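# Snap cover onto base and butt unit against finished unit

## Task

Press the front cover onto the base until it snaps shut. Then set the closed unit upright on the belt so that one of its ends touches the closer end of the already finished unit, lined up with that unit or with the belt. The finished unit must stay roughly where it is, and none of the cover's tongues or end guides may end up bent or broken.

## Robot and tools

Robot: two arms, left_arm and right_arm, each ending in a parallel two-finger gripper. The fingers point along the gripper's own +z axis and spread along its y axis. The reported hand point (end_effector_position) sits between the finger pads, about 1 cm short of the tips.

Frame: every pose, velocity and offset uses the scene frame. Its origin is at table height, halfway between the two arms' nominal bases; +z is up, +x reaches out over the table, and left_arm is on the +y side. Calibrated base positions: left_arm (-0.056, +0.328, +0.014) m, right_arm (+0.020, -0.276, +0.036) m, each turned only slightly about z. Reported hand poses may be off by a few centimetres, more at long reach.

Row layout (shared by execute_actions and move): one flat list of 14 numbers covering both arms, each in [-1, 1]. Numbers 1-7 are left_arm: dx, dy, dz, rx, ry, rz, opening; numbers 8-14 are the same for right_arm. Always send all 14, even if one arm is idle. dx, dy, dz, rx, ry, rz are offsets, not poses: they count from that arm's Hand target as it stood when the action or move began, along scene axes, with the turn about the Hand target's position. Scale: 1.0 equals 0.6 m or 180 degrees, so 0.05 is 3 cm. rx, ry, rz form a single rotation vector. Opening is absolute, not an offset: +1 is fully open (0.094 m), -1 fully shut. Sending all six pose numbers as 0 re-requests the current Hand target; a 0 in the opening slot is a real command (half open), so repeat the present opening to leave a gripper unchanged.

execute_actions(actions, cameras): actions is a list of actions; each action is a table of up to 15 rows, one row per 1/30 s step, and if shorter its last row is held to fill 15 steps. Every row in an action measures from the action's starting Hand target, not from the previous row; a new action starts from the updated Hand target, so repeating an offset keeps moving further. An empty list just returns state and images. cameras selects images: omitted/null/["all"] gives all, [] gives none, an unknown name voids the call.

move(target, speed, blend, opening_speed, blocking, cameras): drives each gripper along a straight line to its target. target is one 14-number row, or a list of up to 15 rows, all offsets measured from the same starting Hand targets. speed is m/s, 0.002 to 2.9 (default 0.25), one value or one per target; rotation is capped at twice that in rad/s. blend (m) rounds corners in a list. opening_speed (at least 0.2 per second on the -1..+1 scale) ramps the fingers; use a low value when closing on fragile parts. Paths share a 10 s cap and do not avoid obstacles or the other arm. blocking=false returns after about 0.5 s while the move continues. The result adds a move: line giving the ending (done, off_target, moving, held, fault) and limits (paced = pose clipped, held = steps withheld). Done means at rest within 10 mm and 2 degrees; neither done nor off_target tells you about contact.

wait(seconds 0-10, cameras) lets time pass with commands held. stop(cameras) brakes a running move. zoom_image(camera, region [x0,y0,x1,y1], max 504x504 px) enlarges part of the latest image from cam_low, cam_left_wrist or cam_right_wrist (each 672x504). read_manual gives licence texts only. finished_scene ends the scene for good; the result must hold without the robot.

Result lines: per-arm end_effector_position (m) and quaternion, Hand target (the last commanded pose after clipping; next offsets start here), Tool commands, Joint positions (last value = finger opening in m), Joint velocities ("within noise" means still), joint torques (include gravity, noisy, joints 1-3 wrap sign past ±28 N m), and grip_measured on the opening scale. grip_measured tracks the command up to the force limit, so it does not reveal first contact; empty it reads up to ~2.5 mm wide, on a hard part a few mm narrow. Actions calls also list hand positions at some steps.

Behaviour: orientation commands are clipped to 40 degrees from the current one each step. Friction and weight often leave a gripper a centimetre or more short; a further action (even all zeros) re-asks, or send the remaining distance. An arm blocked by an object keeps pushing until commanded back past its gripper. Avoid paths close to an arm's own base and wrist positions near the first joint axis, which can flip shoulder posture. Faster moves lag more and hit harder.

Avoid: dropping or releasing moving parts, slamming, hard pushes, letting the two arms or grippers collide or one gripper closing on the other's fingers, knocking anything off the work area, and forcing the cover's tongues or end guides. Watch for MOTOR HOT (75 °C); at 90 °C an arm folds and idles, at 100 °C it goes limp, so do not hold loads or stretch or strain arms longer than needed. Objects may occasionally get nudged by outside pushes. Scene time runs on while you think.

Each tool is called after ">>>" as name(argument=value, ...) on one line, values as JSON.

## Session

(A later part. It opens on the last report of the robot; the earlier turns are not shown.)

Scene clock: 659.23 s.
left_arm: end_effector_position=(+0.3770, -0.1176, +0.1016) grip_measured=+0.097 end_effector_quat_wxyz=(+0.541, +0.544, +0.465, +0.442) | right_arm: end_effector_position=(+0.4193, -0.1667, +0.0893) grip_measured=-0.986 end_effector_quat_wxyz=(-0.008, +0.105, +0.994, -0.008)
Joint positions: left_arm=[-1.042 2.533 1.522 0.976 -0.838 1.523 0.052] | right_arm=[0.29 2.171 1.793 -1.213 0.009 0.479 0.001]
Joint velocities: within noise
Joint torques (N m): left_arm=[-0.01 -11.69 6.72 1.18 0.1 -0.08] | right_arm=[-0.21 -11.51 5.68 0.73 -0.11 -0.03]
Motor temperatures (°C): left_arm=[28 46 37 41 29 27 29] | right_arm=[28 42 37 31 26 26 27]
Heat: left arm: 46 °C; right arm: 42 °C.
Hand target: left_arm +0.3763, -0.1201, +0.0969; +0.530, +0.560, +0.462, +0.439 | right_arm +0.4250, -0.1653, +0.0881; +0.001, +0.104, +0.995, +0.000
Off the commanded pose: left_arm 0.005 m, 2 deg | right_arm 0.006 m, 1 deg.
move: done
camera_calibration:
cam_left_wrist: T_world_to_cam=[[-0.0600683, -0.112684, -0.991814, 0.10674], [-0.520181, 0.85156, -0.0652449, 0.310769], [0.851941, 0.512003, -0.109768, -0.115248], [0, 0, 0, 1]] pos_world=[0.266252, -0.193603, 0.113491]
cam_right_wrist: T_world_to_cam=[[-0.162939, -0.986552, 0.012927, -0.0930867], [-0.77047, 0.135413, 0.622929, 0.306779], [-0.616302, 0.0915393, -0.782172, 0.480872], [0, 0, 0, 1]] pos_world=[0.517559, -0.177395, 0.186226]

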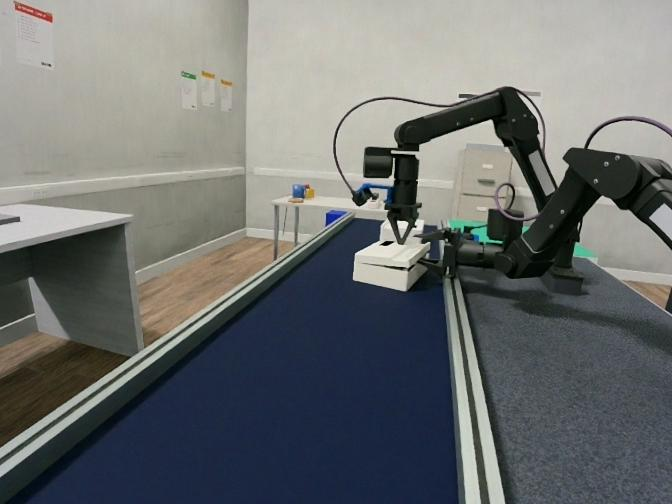

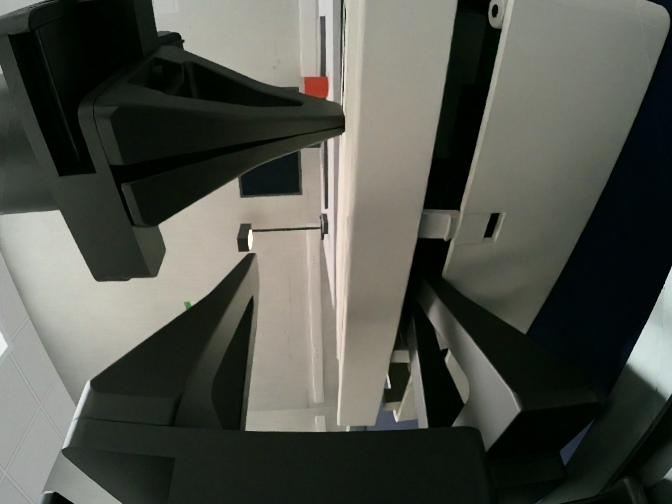

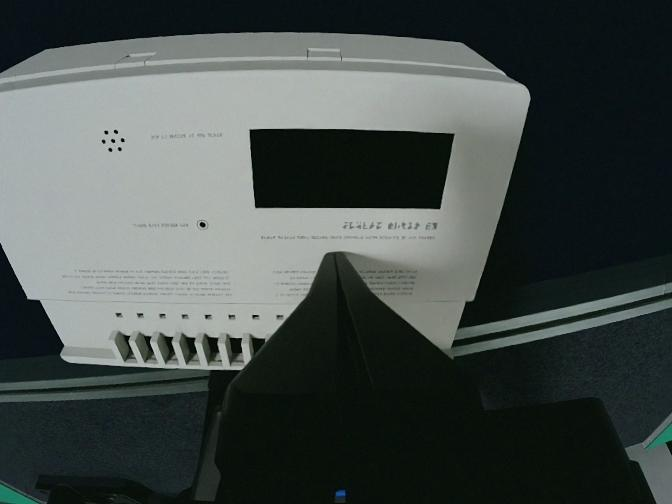

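>>> move(target=[[0,0,0,0,0,0,0.1, -0.004,0,-0.02,0,0,0,-1],[0,0,0,0,0,0,0.1, 0.010,-0.002,-0.02,0,0,0,-1]], speed=0.03)

>>> zoom_image(camera="cam_right_wrist", region=[260, 0, 520, 130])

>>> zoom_image(camera="cam_left_wrist", region=[330, 120, 530, 340])

Scene clock: 663.73 s.
left_arm: end_effector_position=(+0.3770, -0.1176, +0.1016) grip_measured=+0.097 end_effector_quat_wxyz=(+0.541, +0.544, +0.465, +0.442) | right_arm: end_effector_position=(+0.4211, -0.1670, +0.0886) grip_measured=-0.986 end_effector_quat_wxyz=(-0.003, +0.104, +0.995, -0.003)
Joint positions: left_arm=[-1.042 2.533 1.522 0.976 -0.838 1.523 0.052] | right_arm=[0.286 2.166 1.783 -1.196 0.004 0.474 0.001]
Joint velocities: within noise
Joint torques (N m): left_arm=[0.01 -11.67 6.74 1.18 0.1 -0.07] | right_arm=[-0.46 -9.14 6.31 0.9 -0.07 -0.03]
Motor temperatures (°C): left_arm=[28 47 37 40 29 27 29] | right_arm=[28 42 37 31 26 26 27]
Heat: left arm: 47 °C; right arm: 42 °C.
Hand target: left_arm +0.3763, -0.1201, +0.0969; +0.530, +0.560, +0.462, +0.439 | right_arm +0.4310, -0.1664, +0.0760; +0.000, +0.104, +0.995, +0.000
Off the commanded pose: left_arm 0.005 m, 2 deg | right_arm 0.016 m, 1 deg.
move: off_target (right_arm)
camera_calibration:
cam_left_wrist: T_world_to_cam=[[-0.0600683, -0.112684, -0.991814, 0.10674], [-0.520181, 0.85156, -0.0652449, 0.310769], [0.851941, 0.512003, -0.109768, -0.115248], [0, 0, 0, 1]] pos_world=[0.266252, -0.193603, 0.113491]
cam_right_wrist: T_world_to_cam=[[-0.161207, -0.986913, 0.00377116, -0.0930247], [-0.776992, 0.129272, 0.616095, 0.310885], [-0.60852, 0.0963888, -0.787663, 0.479469], [0, 0, 0, 1]] pos_world=[0.518325, -0.178211, 0.186477]

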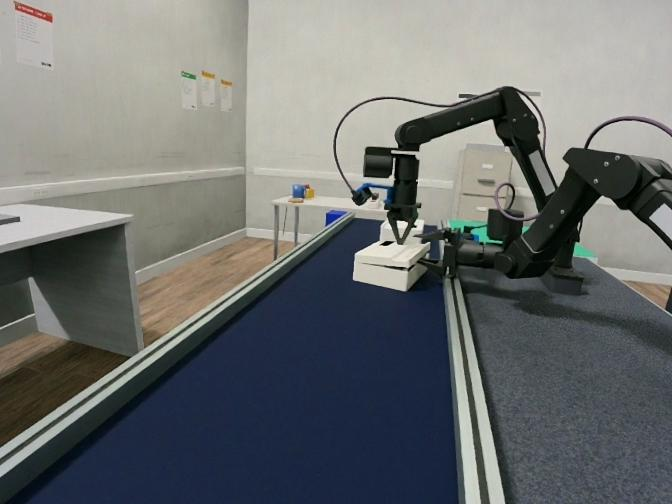

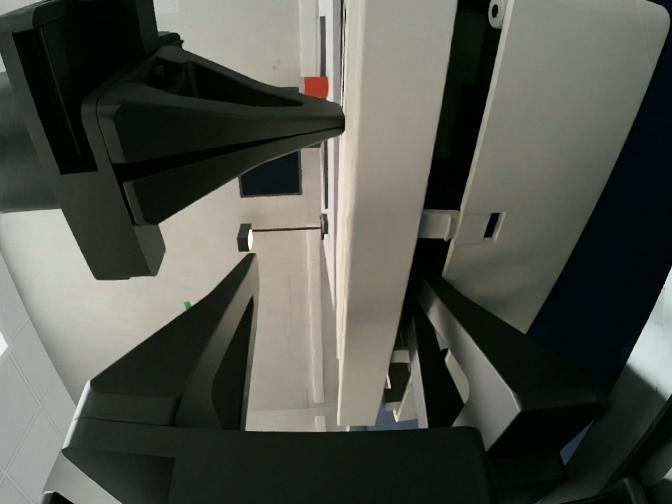

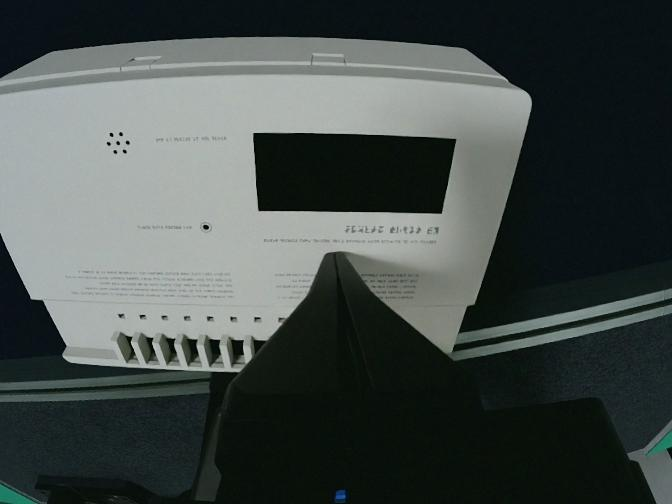

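Scaled by 1.938 from the camera's 672x504 image, which has a finer 960x720 frame.

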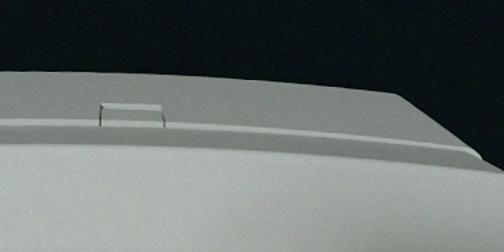

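Scaled by 2.291 from the camera's 672x504 image, which has a finer 960x720 frame.

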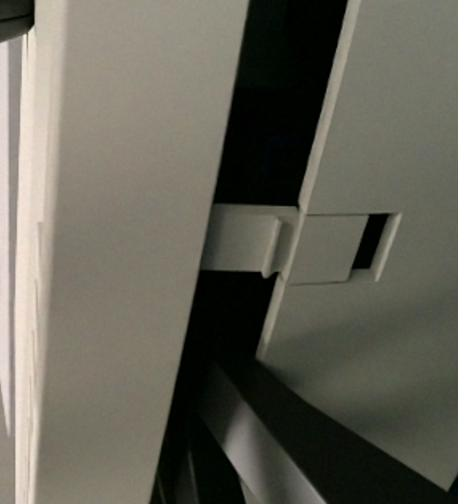

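>>> move(target=[-0.08,0.018,0.003,0,0,0,0.1, 0,0,0,0,0,0,-1], speed=0.03)

>>> zoom_image(camera="cam_low", region=[340, 180, 480, 310])

>>> zoom_image(camera="cam_left_wrist", region=[330, 120, 630, 440])

Scene clock: 671.67 s.
left_arm: end_effector_position=(+0.3337, -0.1107, +0.0941) grip_measured=+0.097 end_effector_quat_wxyz=(+0.532, +0.558, +0.459, +0.442) | right_arm: end_effector_position=(+0.4210, -0.1668, +0.0886) grip_measured=-0.986 end_effector_quat_wxyz=(-0.003, +0.104, +0.995, -0.003)
Joint positions: left_arm=[-1.112 2.462 1.356 1.036 -0.896 1.521 0.052] | right_arm=[0.286 2.166 1.783 -1.196 0.003 0.472 0.001]
Joint velocities: within noise
Joint torques (N m): left_arm=[-0.58 -12.68 4.1 1.44 -0.08 -0.15] | right_arm=[-0.46 -9.18 6.3 0.91 -0.05 -0.02]
Motor temperatures (°C): left_arm=[28 47 36 40 29 27 29] | right_arm=[28 41 37 31 26 26 27]
Heat: left arm: 47 °C; right arm: 41 °C.
Hand target: left_arm +0.3282, -0.1094, +0.0988; +0.530, +0.560, +0.461, +0.439 | right_arm +0.4310, -0.1664, +0.0760; +0.000, +0.104, +0.995, +0.000
Off the commanded pose: left_arm 0.007 m, 1 deg | right_arm 0.016 m, 0 deg.
move: off_target (right_arm)
camera_calibration:
cam_left_wrist: T_world_to_cam=[[-0.0760007, -0.0823875, -0.993698, 0.106439], [-0.51112, 0.858909, -0.0321204, 0.276624], [0.856143, 0.505458, -0.107388, -0.0851261], [0, 0, 0, 1]] pos_world=[0.222358, -0.185798, 0.105512]
cam_right_wrist: T_world_to_cam=[[-0.160049, -0.987105, 0.00271037, -0.0932624], [-0.776963, 0.127669, 0.616465, 0.310551], [-0.608862, 0.0965586, -0.787377, 0.479526], [0, 0, 0, 1]] pos_world=[0.518325, -0.17801, 0.186377]

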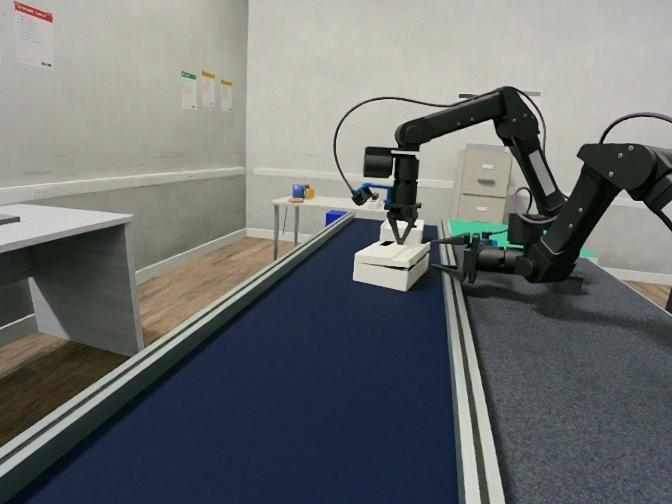

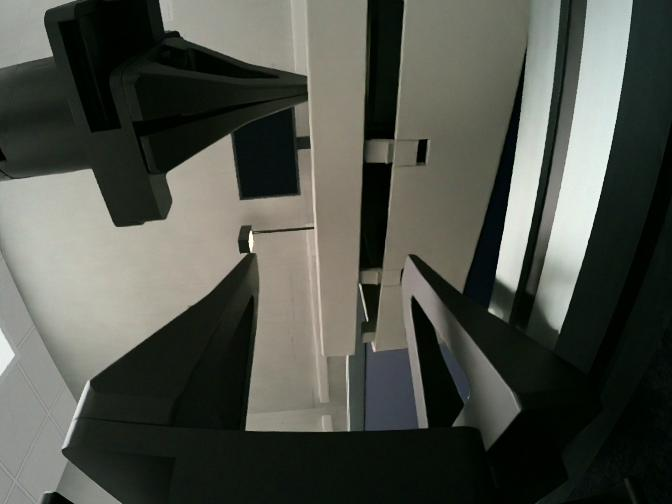

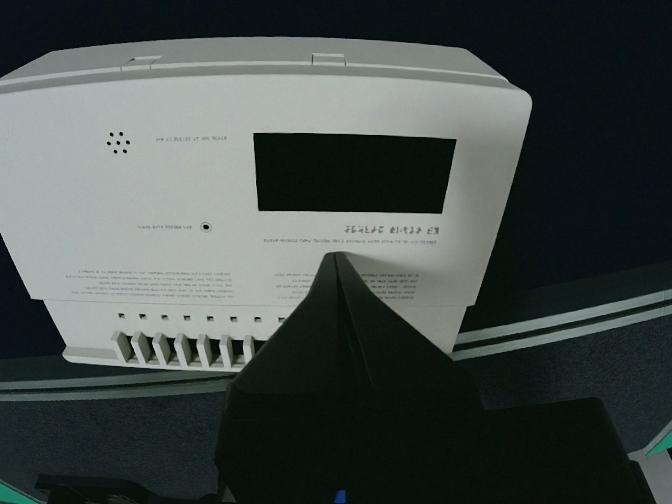

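Scaled by 3.600 from the camera's 672x504 image, which has a finer 960x720 frame.

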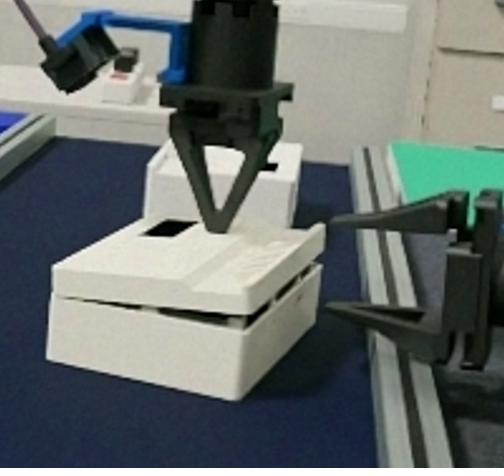

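Scaled by 1.575 from the camera's 672x504 image, which has a finer 960x720 frame.

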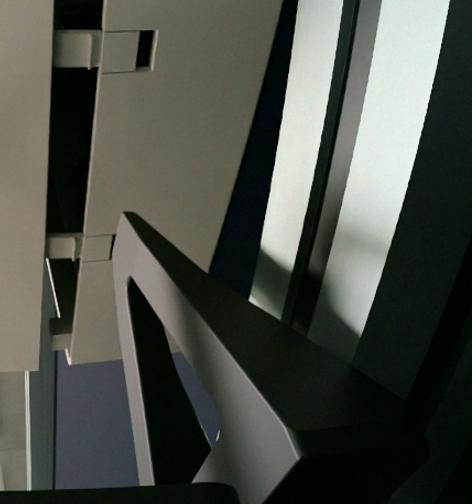

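>>> zoom_image(camera="cam_left_wrist", region=[340, 110, 450, 200])

>>> zoom_image(camera="cam_left_wrist", region=[330, 240, 430, 360])

Scaled by 4.582 from the camera's 672x504 image, which has a finer 960x720 frame.

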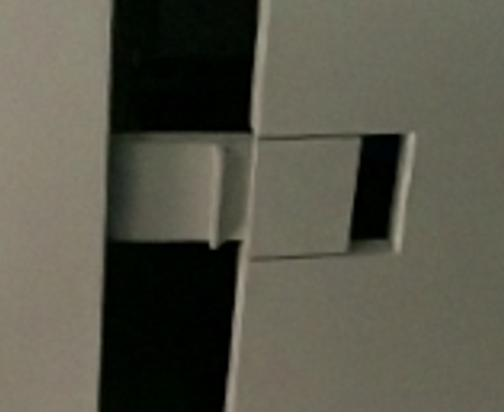

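Scaled by 4.200 from the camera's 672x504 image, which has a finer 960x720 frame.

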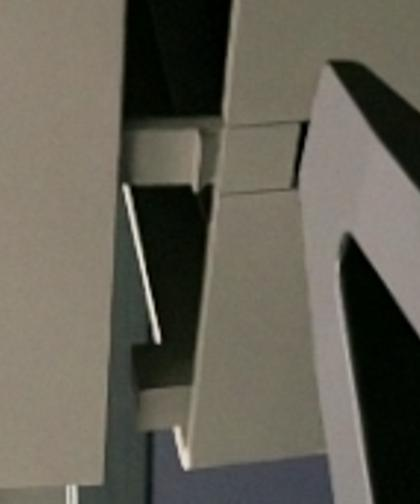

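>>> move(target=[[-0.06,0.06,0.06,0,0,0,0.1, -0.017,0.0,0.06,0,0,0,-1],[-0.06,0.06,0.06,0,0,0,0.1, -0.070,0.022,0.06,0,0,0,-1],[-0.06,0.06,0.06,0,0,0,0.1, -0.070,0.022,0.02,0,0,0,-1]], speed=0.06)

>>> zoom_image(camera="cam_low", region=[340, 180, 480, 310])

Scene clock: 684.37 s.
left_arm: end_effector_position=(+0.2964, -0.0752, +0.1186) grip_measured=+0.097 end_effector_quat_wxyz=(+0.517, +0.574, +0.454, +0.445) | right_arm: end_effector_position=(+0.3893, -0.1549, +0.0858) grip_measured=-0.986 end_effector_quat_wxyz=(-0.008, +0.102, +0.995, -0.005)
Joint positions: left_arm=[-1.151 2.249 1.099 1.032 -0.931 1.517 0.052] | right_arm=[0.336 2.069 1.623 -1.142 0.002 0.52 0.001]
Joint velocities: within noise
Joint torques (N m): left_arm=[-0.5 -12.16 4.56 1.65 -0.13 -0.17] | right_arm=[0.5 -12.31 4.27 0.68 -0.04 0.11]
Motor temperatures (°C): left_arm=[28 45 36 40 29 27 29] | right_arm=[28 41 37 30 26 26 27]
Heat: left arm: 45 °C; right arm: 41 °C.
Hand target: left_arm +0.2922, -0.0734, +0.1346; +0.530, +0.560, +0.461, +0.439 | right_arm +0.3890, -0.1533, +0.0881; +0.000, +0.104, +0.995, +0.000
Off the commanded pose: left_arm 0.017 m, 2 deg | right_arm 0.003 m, 1 deg.
move: off_target (left_arm)
camera_calibration:
cam_left_wrist: T_world_to_cam=[[-0.0956806, -0.0419732, -0.994527, 0.139812], [-0.507517, 0.861552, 0.0124656, 0.221651], [0.856313, 0.505931, -0.103736, -0.0689091], [0, 0, 0, 1]] pos_world=[0.184876, -0.150232, 0.129136]
cam_right_wrist: T_world_to_cam=[[-0.157055, -0.987567, 0.0067233, -0.0882843], [-0.771181, 0.12689, 0.623842, 0.283083], [-0.616939, 0.0927927, -0.781521, 0.458896], [0, 0, 0, 1]] pos_world=[0.487554, -0.165689, 0.182631]

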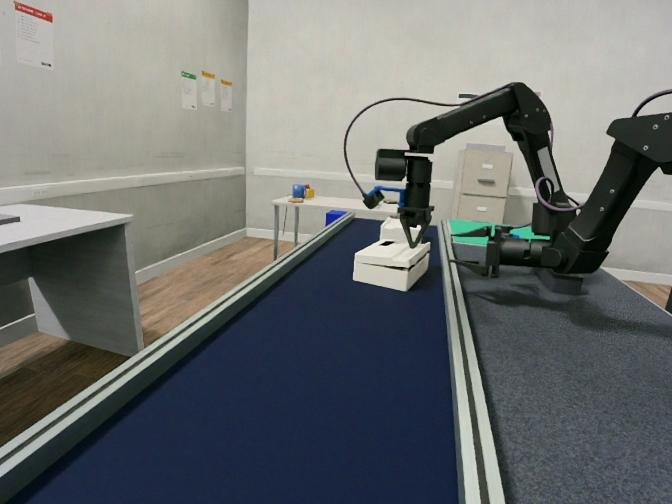

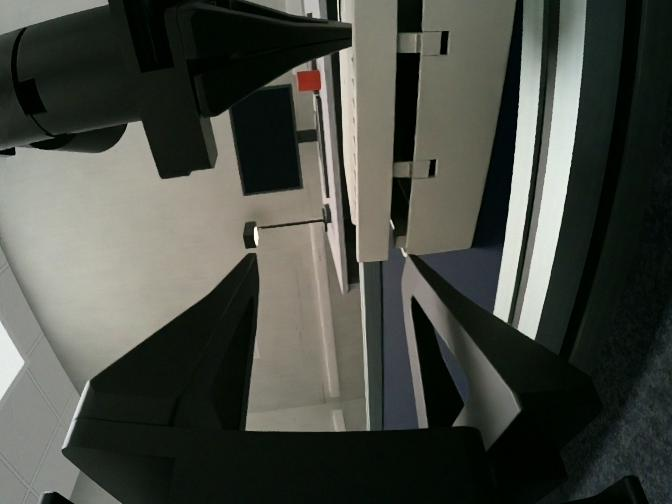

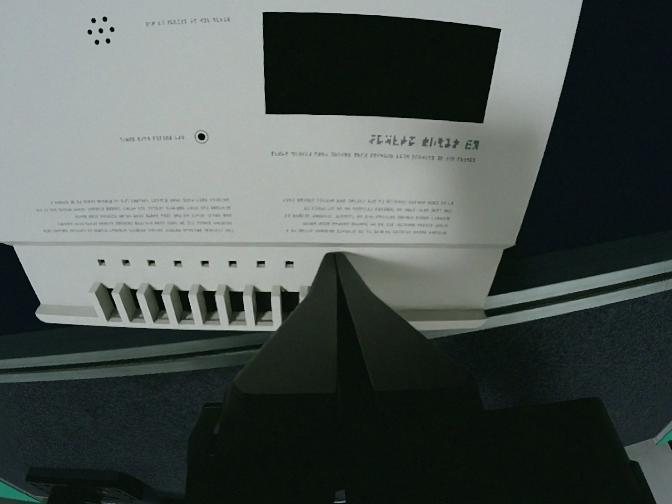

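Scaled by 3.600 from the camera's 672x504 image, which has a finer 960x720 frame.

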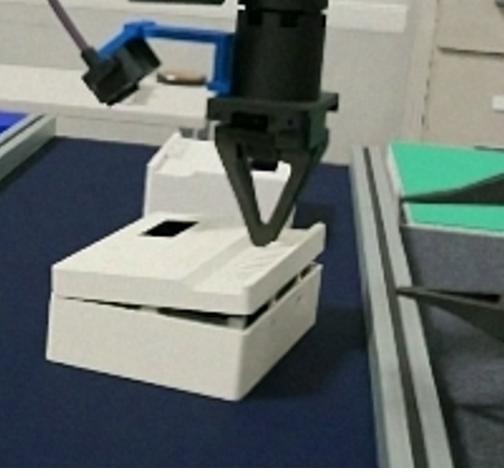

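>>> move(target=[0,0,0,0,0,0,0.1, -0.006,0.0,-0.04,0,0,0,-1], speed=0.03, cameras=["cam_left_wrist","cam_low"])

>>> zoom_image(camera="cam_left_wrist", region=[330, 0, 480, 270])

>>> zoom_image(camera="cam_low", region=[340, 180, 480, 310])

Scene clock: 688.97 s.
left_arm: end_effector_position=(+0.2964, -0.0752, +0.1186) grip_measured=+0.097 end_effector_quat_wxyz=(+0.517, +0.573, +0.454, +0.445) | right_arm: end_effector_position=(+0.3892, -0.1549, +0.0844) grip_measured=-0.986 end_effector_quat_wxyz=(+0.011, +0.104, +0.995, +0.004)
Joint positions: left_arm=[-1.151 2.249 1.099 1.032 -0.931 1.517 0.052] | right_arm=[0.336 2.031 1.56 -1.076 0.002 0.523 0.001]
Joint velocities: within noise
Joint torques (N m): left_arm=[-0.51 -12.18 4.55 1.65 -0.13 -0.17] | right_arm=[0.77 -8.7 2.82 1.07 -0.04 0.1]
Motor temperatures (°C): left_arm=[28 44 36 40 29 27 29] | right_arm=[28 41 37 30 26 26 27]
Heat: left arm: 44 °C; right arm: 41 °C.
Hand target: left_arm +0.2922, -0.0734, +0.1346; +0.530, +0.560, +0.461, +0.439 | right_arm +0.3855, -0.1533, +0.0641; +0.000, +0.104, +0.995, +0.000
Off the commanded pose: left_arm 0.017 m, 2 deg | right_arm 0.021 m, 1 deg.
move: off_target (left_arm, right_arm)
camera_calibration:
cam_left_wrist: T_world_to_cam=[[-0.0955762, -0.0419531, -0.994538, 0.139807], [-0.507786, 0.861393, 0.0124622, 0.221729], [0.856165, 0.506203, -0.103632, -0.0689397], [0, 0, 0, 1]] pos_world=[0.184977, -0.150233, 0.129135]
Images, in order (width x height): cam_low 672x504, cam_left_wrist 672x504.

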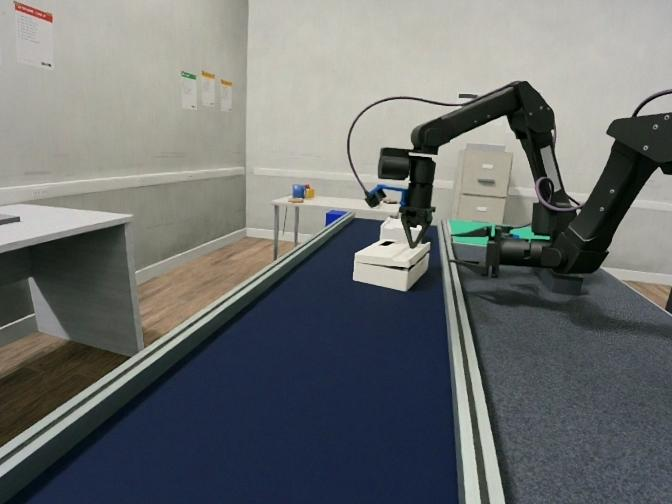

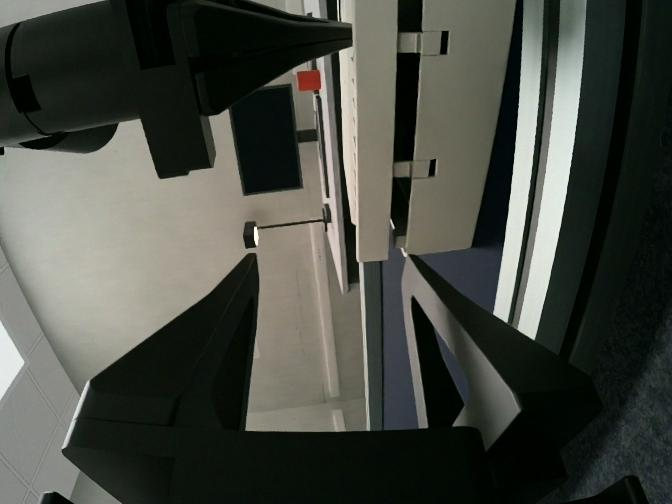

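Scaled by 1.867 from the camera's 672x504 image, which has a finer 960x720 frame.

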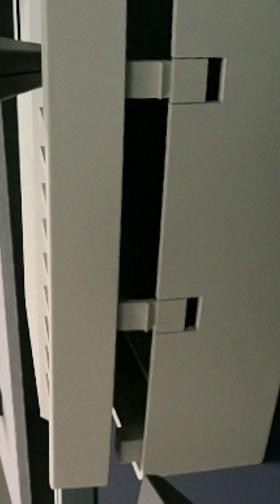

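Scaled by 3.600 from the camera's 672x504 image, which has a finer 960x720 frame.

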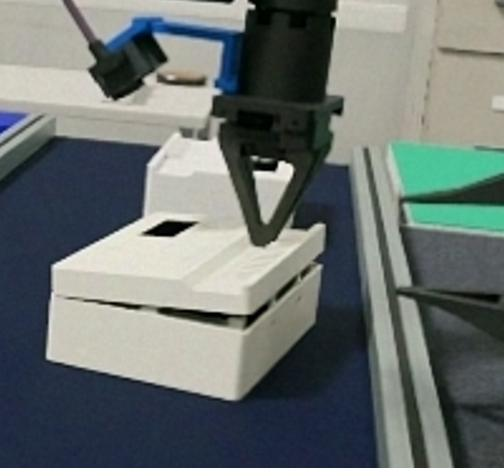

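>>> zoom_image(camera="cam_low", region=[348, 236, 434, 300])

>>> zoom_image(camera="cam_left_wrist", region=[385, 140, 455, 200])

>>> zoom_image(camera="cam_left_wrist", region=[385, 15, 455, 75])

>>> zoom_image(camera="cam_left_wrist", region=[370, 200, 440, 270])

Scaled by 5.860 from the camera's 672x504 image, which has a finer 960x720 frame.

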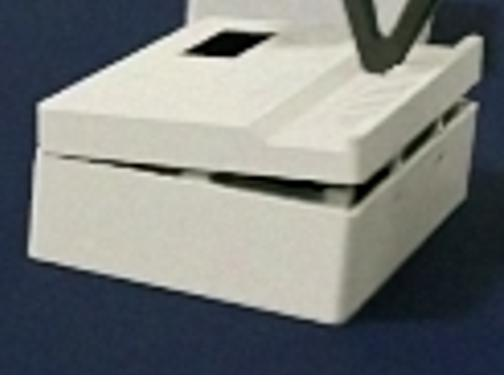

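Scaled by 7.200 from the camera's 672x504 image, which has a finer 960x720 frame.

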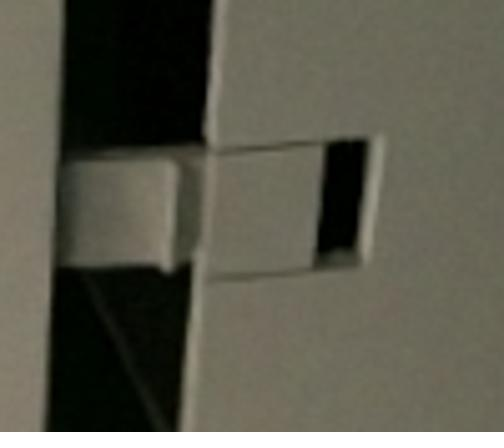

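Scaled by 7.200 from the camera's 672x504 image, which has a finer 960x720 frame.

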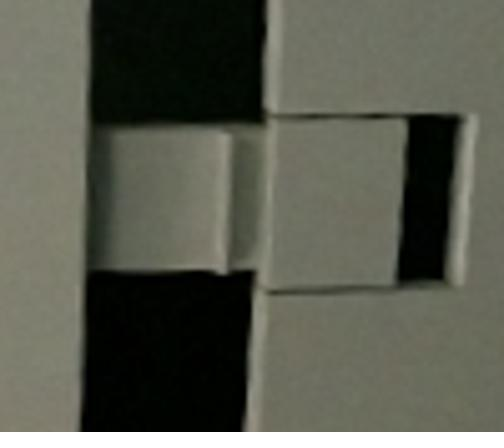

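Scaled by 7.200 from the camera's 672x504 image, which has a finer 960x720 frame.

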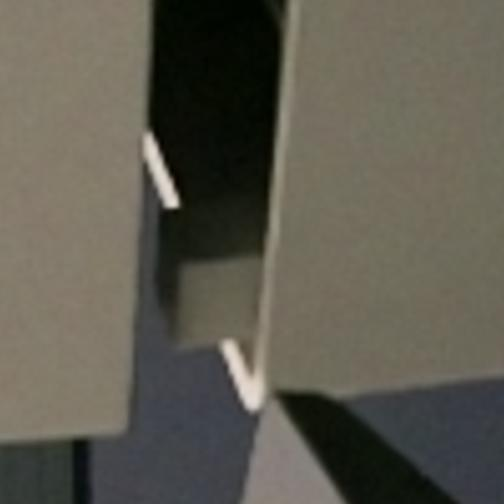

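>>> move(target=[[0,0,0,0,0,0,0.1, 0.0,0.0,0.045,0,0,0,-1],[0,0,0,0,0,0,0.1, -0.012,-0.022,0.045,0,0,0,-1],[0,0,0,0,0,0,0.1, -0.012,-0.022,-0.035,0,0,0,-1]], speed=0.05, cameras=["cam_left_wrist","cam_low","cam_right_wrist"])

>>> zoom_image(camera="cam_left_wrist", region=[330, 0, 480, 270])

Scene clock: 707.83 s.
left_arm: end_effector_position=(+0.2964, -0.0751, +0.1186) grip_measured=+0.097 end_effector_quat_wxyz=(+0.517, +0.573, +0.454, +0.445) | right_arm: end_effector_position=(+0.3816, -0.1622, +0.0838) grip_measured=-0.986 end_effector_quat_wxyz=(+0.026, +0.104, +0.994, +0.012)
Joint positions: left_arm=[-1.151 2.249 1.099 1.032 -0.931 1.517 0.052] | right_arm=[0.322 1.966 1.461 -1.009 -0.002 0.509 0.001]
Joint velocities: within noise
Joint torques (N m): left_arm=[-0.53 -12.21 4.55 1.66 -0.13 -0.16] | right_arm=[-0.46 -5.18 1.73 1.42 0 -0.02]
Motor temperatures (°C): left_arm=[28 43 36 40 29 27 29] | right_arm=[28 40 35 30 26 26 27]
Heat: left arm: 43 °C; right arm: 40 °C.
Hand target: left_arm +0.2922, -0.0734, +0.1346; +0.530, +0.560, +0.461, +0.439 | right_arm +0.3781, -0.1664, +0.0430; +0.000, +0.104, +0.995, +0.000
Off the commanded pose: left_arm 0.017 m, 2 deg | right_arm 0.041 m, 3 deg.
move: off_target (left_arm, right_arm)
camera_calibration:
cam_left_wrist: T_world_to_cam=[[-0.0955627, -0.0419886, -0.994537, 0.139799], [-0.508096, 0.86121, 0.0124621, 0.22176], [0.855982, 0.506512, -0.103634, -0.0688589], [0, 0, 0, 1]] pos_world=[0.184977, -0.150234, 0.129135]
cam_right_wrist: T_world_to_cam=[[-0.159842, -0.986668, -0.0305961, -0.0923483], [-0.812626, 0.113924, 0.571542, 0.29743], [-0.560437, 0.11622, -0.820002, 0.438743], [0, 0, 0, 1]] pos_world=[0.472826, -0.175992, 0.186951]

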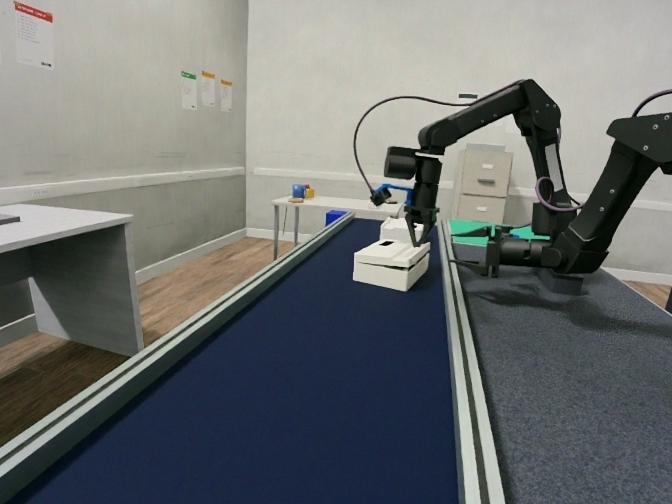

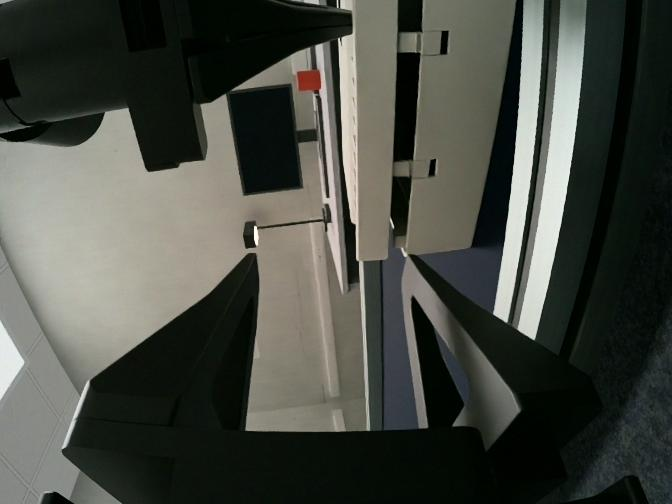

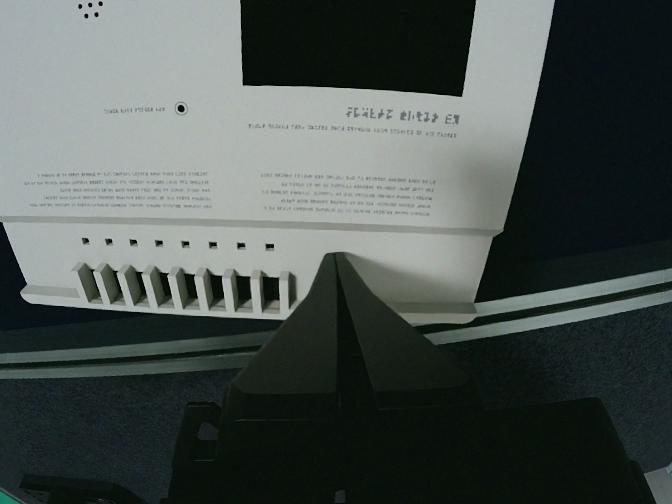

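Scaled by 1.867 from the camera's 672x504 image, which has a finer 960x720 frame.

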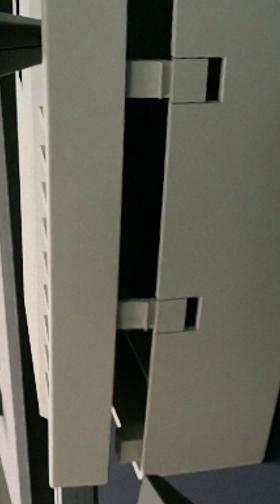

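>>> move(target=[[0,0,0,0,0,0,0.1, 0,0,0.15,0,0,0,-1],[0,0,0,0,0,0,0.1, 0.145,-0.158,0.242,-0.0485,-0.228,0,0.5]], speed=0.15, cameras=["cam_right_wrist"])

>>> zoom_image(camera="cam_right_wrist", region=[200, 200, 320, 420])

Scene clock: 720.93 s.
left_arm: end_effector_position=(+0.2964, -0.0751, +0.1186) grip_measured=+0.097 end_effector_quat_wxyz=(+0.517, +0.573, +0.454, +0.445) | right_arm: end_effector_position=(+0.4667, -0.2567, +0.1787) grip_measured=+0.498 end_effector_quat_wxyz=(+0.341, +0.094, +0.935, -0.034)
Joint positions: left_arm=[-1.151 2.249 1.099 1.032 -0.931 1.517 0.052] | right_arm=[0.143 1.665 1.238 -0.468 0.204 0.251 0.07]
Joint velocities: within noise
Joint torques (N m): left_arm=[-0.51 -12.19 4.56 1.66 -0.13 -0.16] | right_arm=[-0.34 -10.62 5.39 2.05 0.17 -0.01]
Motor temperatures (°C): left_arm=[28 43 36 40 29 27 29] | right_arm=[28 40 35 31 26 26 27]
Heat: left arm: 43 °C; right arm: 40 °C.
Hand target: left_arm +0.2922, -0.0734, +0.1346; +0.530, +0.560, +0.461, +0.439 | right_arm +0.4652, -0.2613, +0.1882; +0.356, +0.098, +0.928, -0.038
Off the commanded pose: left_arm 0.017 m, 2 deg | right_arm 0.011 m, 2 deg.
move: off_target (left_arm, right_arm); target 2's new opening was sent with right_arm's hand 0.011 m and 2 deg from that target
camera_calibration:
cam_right_wrist: T_world_to_cam=[[-0.1617, -0.986493, 0.0261764, -0.178253], [-0.986165, 0.160552, -0.0412604, 0.525636], [0.0365004, -0.0324861, -0.998805, 0.290448], [0, 0, 0, 1]] pos_world=[0.478939, -0.250802, 0.316455]
Images, in order (width x height): cam_right_wrist 672x504.

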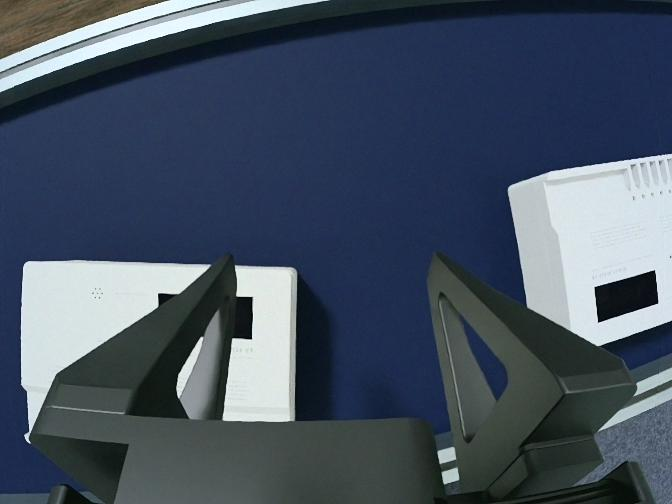

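Scaled by 2.291 from the camera's 672x504 image, which has a finer 960x720 frame.

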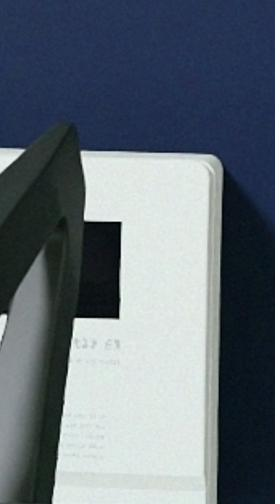

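>>> move(target=[0,0,0,0,0,0,0.1, -0.07,-0.03,0.02,0.195,0.158,-0.411,0.3], speed=0.2, cameras=["cam_right_wrist"])

>>> zoom_image(camera="cam_right_wrist", region=[220, 60, 480, 320])

Scene clock: 738.80 s.
left_arm: end_effector_position=(+0.2965, -0.0750, +0.1186) grip_measured=+0.097 end_effector_quat_wxyz=(+0.517, +0.573, +0.454, +0.445) | right_arm: end_effector_position=(+0.4220, -0.2778, +0.2039) grip_measured=+0.302 end_effector_quat_wxyz=(+0.015, +0.700, +0.714, +0.012)
Joint positions: left_arm=[-1.151 2.249 1.099 1.032 -0.932 1.517 0.052] | right_arm=[0.015 2.085 2.118 -1.566 0.003 1.545 0.061]
Joint velocities: within noise
Joint torques (N m): left_arm=[-0.5 -12.18 4.56 1.65 -0.12 -0.16] | right_arm=[-0.23 -9.22 7.13 0.41 -0.03 0.14]
Motor temperatures (°C): left_arm=[28 43 36 39 29 27 28] | right_arm=[28 41 37 32 26 26 27]
Heat: left arm: 43 °C; right arm: 41 °C.
Hand target: left_arm +0.2922, -0.0733, +0.1346; +0.530, +0.560, +0.461, +0.439 | right_arm +0.4232, -0.2793, +0.2003; +0.001, +0.705, +0.709, +0.000
Off the commanded pose: left_arm 0.017 m, 2 deg | right_arm 0.004 m, 2 deg.
joint sent to its limit (right arm) — joint 4 (wrist pitch), lower limit. The joint targets still meet the commanded pose.
move: off_target (left_arm)
camera_calibration:
cam_right_wrist: T_world_to_cam=[[-0.996981, -0.0660016, -0.0408992, 0.41498], [-0.077262, 0.790921, 0.607021, 0.145365], [-0.00771631, 0.608348, -0.793633, 0.471447], [0, 0, 0, 1]] pos_world=[0.428596, -0.374387, 0.302888]
Images, in order (width x height): cam_right_wrist 672x504.

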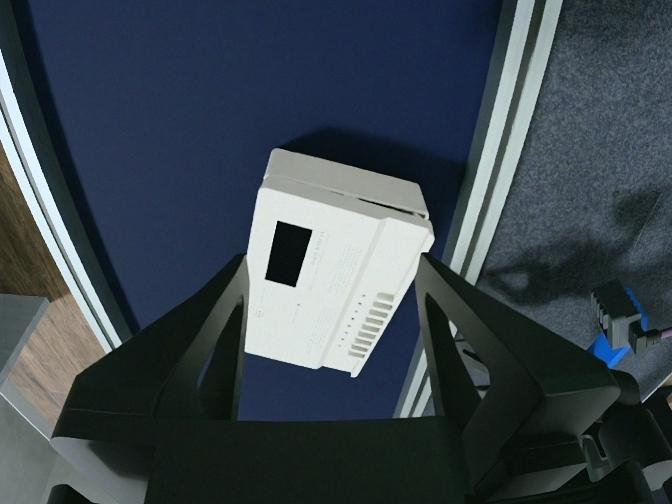

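Scaled by 1.938 from the camera's 672x504 image, which has a finer 960x720 frame.

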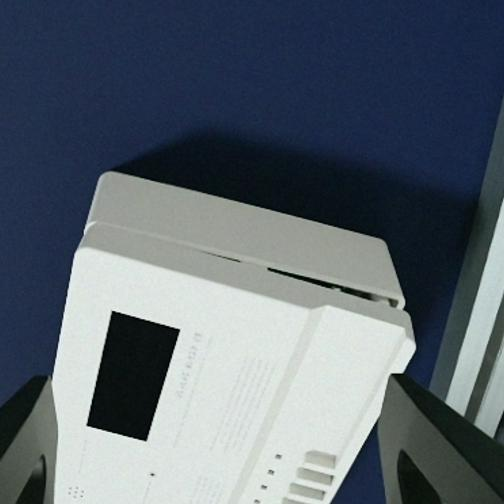

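>>> zoom_image(camera="cam_right_wrist", region=[330, 175, 440, 255])

>>> zoom_image(camera="cam_right_wrist", region=[255, 150, 365, 230])

Scaled by 4.582 from the camera's 672x504 image, which has a finer 960x720 frame.

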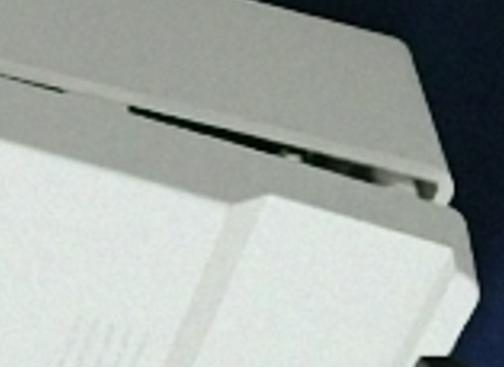

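Scaled by 4.582 from the camera's 672x504 image, which has a finer 960x720 frame.

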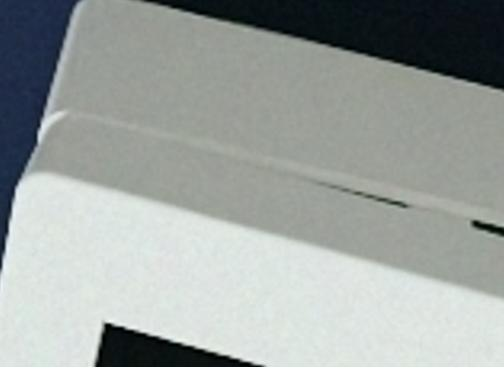

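>>> move(target=[[0,0,0,0,0,0,0.1, -0.03,0.10,0,0,0,0.3,-1],[0,0,0,0,0,0,0.1, -0.072,0.194,-0.12,0,0,0.433,-1],[0,0,0,0,0,0,0.1, -0.072,0.194,-0.19,0,0,0.433,-1]], speed=[0.2,0.2,0.05], cameras=["cam_right_wrist","cam_left_wrist"])

Scene clock: 753.93 s.
left_arm: end_effector_position=(+0.2965, -0.0750, +0.1186) grip_measured=+0.097 end_effector_quat_wxyz=(+0.517, +0.573, +0.454, +0.445) | right_arm: end_effector_position=(+0.3773, -0.1642, +0.0856) grip_measured=-0.987 end_effector_quat_wxyz=(-0.011, +0.105, +0.994, -0.005)
Joint positions: left_arm=[-1.151 2.249 1.099 1.032 -0.932 1.517 0.052] | right_arm=[0.322 2.021 1.55 -1.124 0.001 0.512 0.001]
Joint velocities: within noise
Joint torques (N m): left_arm=[-0.51 -12.19 4.55 1.66 -0.12 -0.17] | right_arm=[0.23 -11.52 4.3 0.79 -0.04 -0.02]
Motor temperatures (°C): left_arm=[28 43 36 39 29 27 28] | right_arm=[28 45 38 30 26 26 27]
Heat: left arm: 43 °C; right arm: 45 °C.
Hand target: left_arm +0.2922, -0.0733, +0.1346; +0.530, +0.560, +0.461, +0.439 | right_arm +0.3800, -0.1629, +0.0863; +0.001, +0.103, +0.995, +0.000
Off the commanded pose: left_arm 0.017 m, 2 deg | right_arm 0.003 m, 2 deg.
move: off_target (left_arm)
camera_calibration:
cam_left_wrist: T_world_to_cam=[[-0.0954554, -0.0419823, -0.994548, 0.139781], [-0.508483, 0.860982, 0.0124594, 0.221799], [0.855765, 0.5069, -0.103533, -0.0687729], [0, 0, 0, 1]] pos_world=[0.184978, -0.150236, 0.129135]
cam_right_wrist: T_world_to_cam=[[-0.163809, -0.986456, 0.00842882, -0.0966709], [-0.766145, 0.132597, 0.628841, 0.273709], [-0.621441, 0.0965518, -0.777489, 0.454291], [0, 0, 0, 1]] pos_world=[0.47618, -0.175517, 0.181902]
Images, in order (width x height): cam_left_wrist 672x504, cam_right_wrist 672x504.

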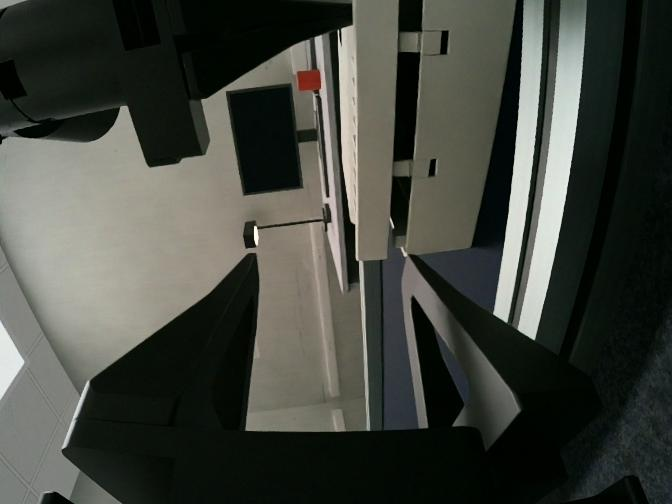

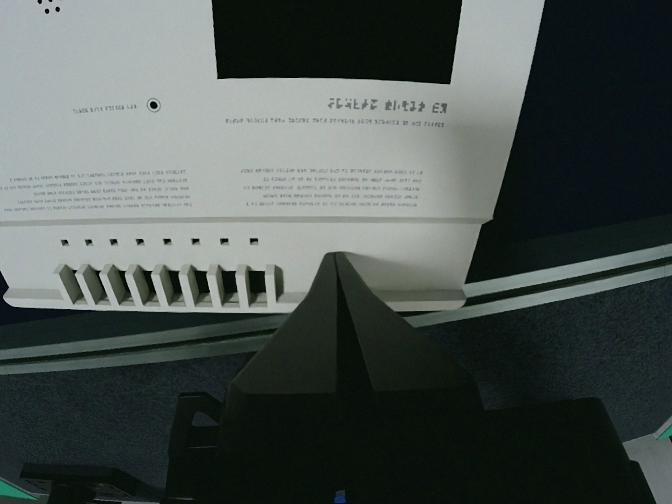

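>>> move(target=[[0,0,0,0,0,0,0.1, 0,0,0.02,0,0,0,-1],[0,0,0,0,0,0,0.1, 0.0,0.022,0.02,0,0,0,-1],[0,0,0,0,0,0,0.1, 0.0,0.022,-0.11,0,0,0,-1]], speed=0.06, cameras=["cam_left_wrist","cam_low"])

>>> zoom_image(camera="cam_left_wrist", region=[330, 0, 480, 270])

Scene clock: 764.47 s.
left_arm: end_effector_position=(+0.2965, -0.0750, +0.1186) grip_measured=+0.097 end_effector_quat_wxyz=(+0.517, +0.573, +0.454, +0.445) | right_arm: end_effector_position=(+0.3791, -0.1502, +0.0833) grip_measured=-0.987 end_effector_quat_wxyz=(+0.031, +0.100, +0.994, +0.017)
Joint positions: left_arm=[-1.151 2.249 1.099 1.032 -0.932 1.517 0.052] | right_arm=[0.353 1.959 1.449 -0.99 -0.005 0.533 0.001]
Joint velocities: within noise
Joint torques (N m): left_arm=[-0.51 -12.18 4.55 1.65 -0.12 -0.17] | right_arm=[0.44 -2.06 0.75 1.94 0.01 0.1]
Motor temperatures (°C): left_arm=[28 43 36 39 29 27 28] | right_arm=[28 46 37 30 26 26 27]
Heat: left arm: 43 °C; right arm: 46 °C.
Hand target: left_arm +0.2922, -0.0733, +0.1346; +0.530, +0.560, +0.461, +0.439 | right_arm +0.3799, -0.1497, +0.0202; +0.001, +0.103, +0.995, +0.000
Off the commanded pose: left_arm 0.017 m, 2 deg | right_arm 0.063 m, 4 deg.
move: off_target (left_arm, right_arm)
camera_calibration:
cam_left_wrist: T_world_to_cam=[[-0.0954554, -0.0419823, -0.994548, 0.139781], [-0.508483, 0.860982, 0.0124594, 0.221799], [0.855765, 0.5069, -0.103533, -0.0687729], [0, 0, 0, 1]] pos_world=[0.184978, -0.150236, 0.129135]
Images, in order (width x height): cam_low 672x504, cam_left_wrist 672x504.

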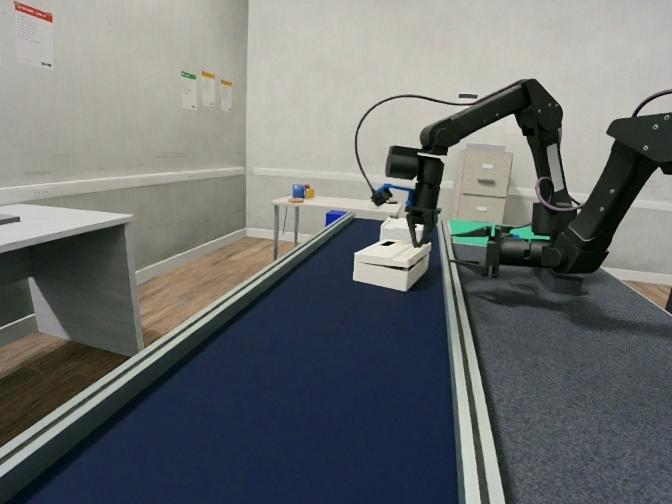

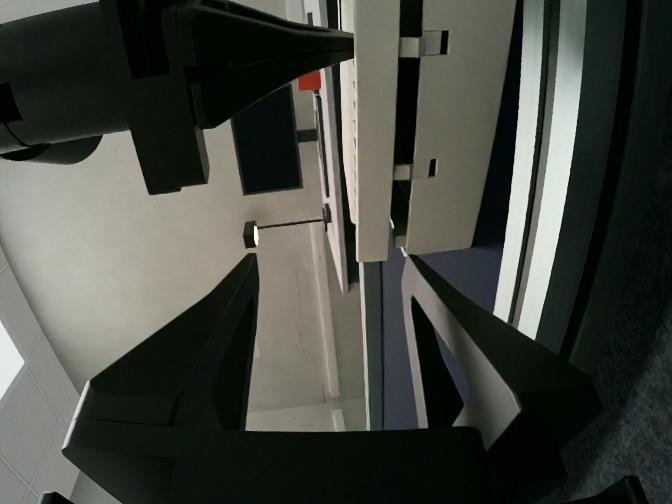

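Scaled by 1.867 from the camera's 672x504 image, which has a finer 960x720 frame.

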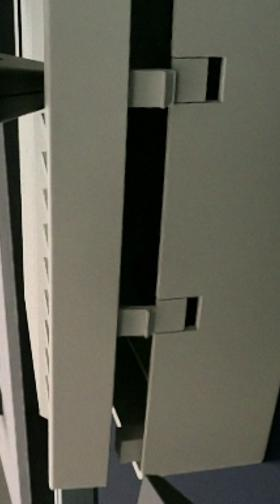

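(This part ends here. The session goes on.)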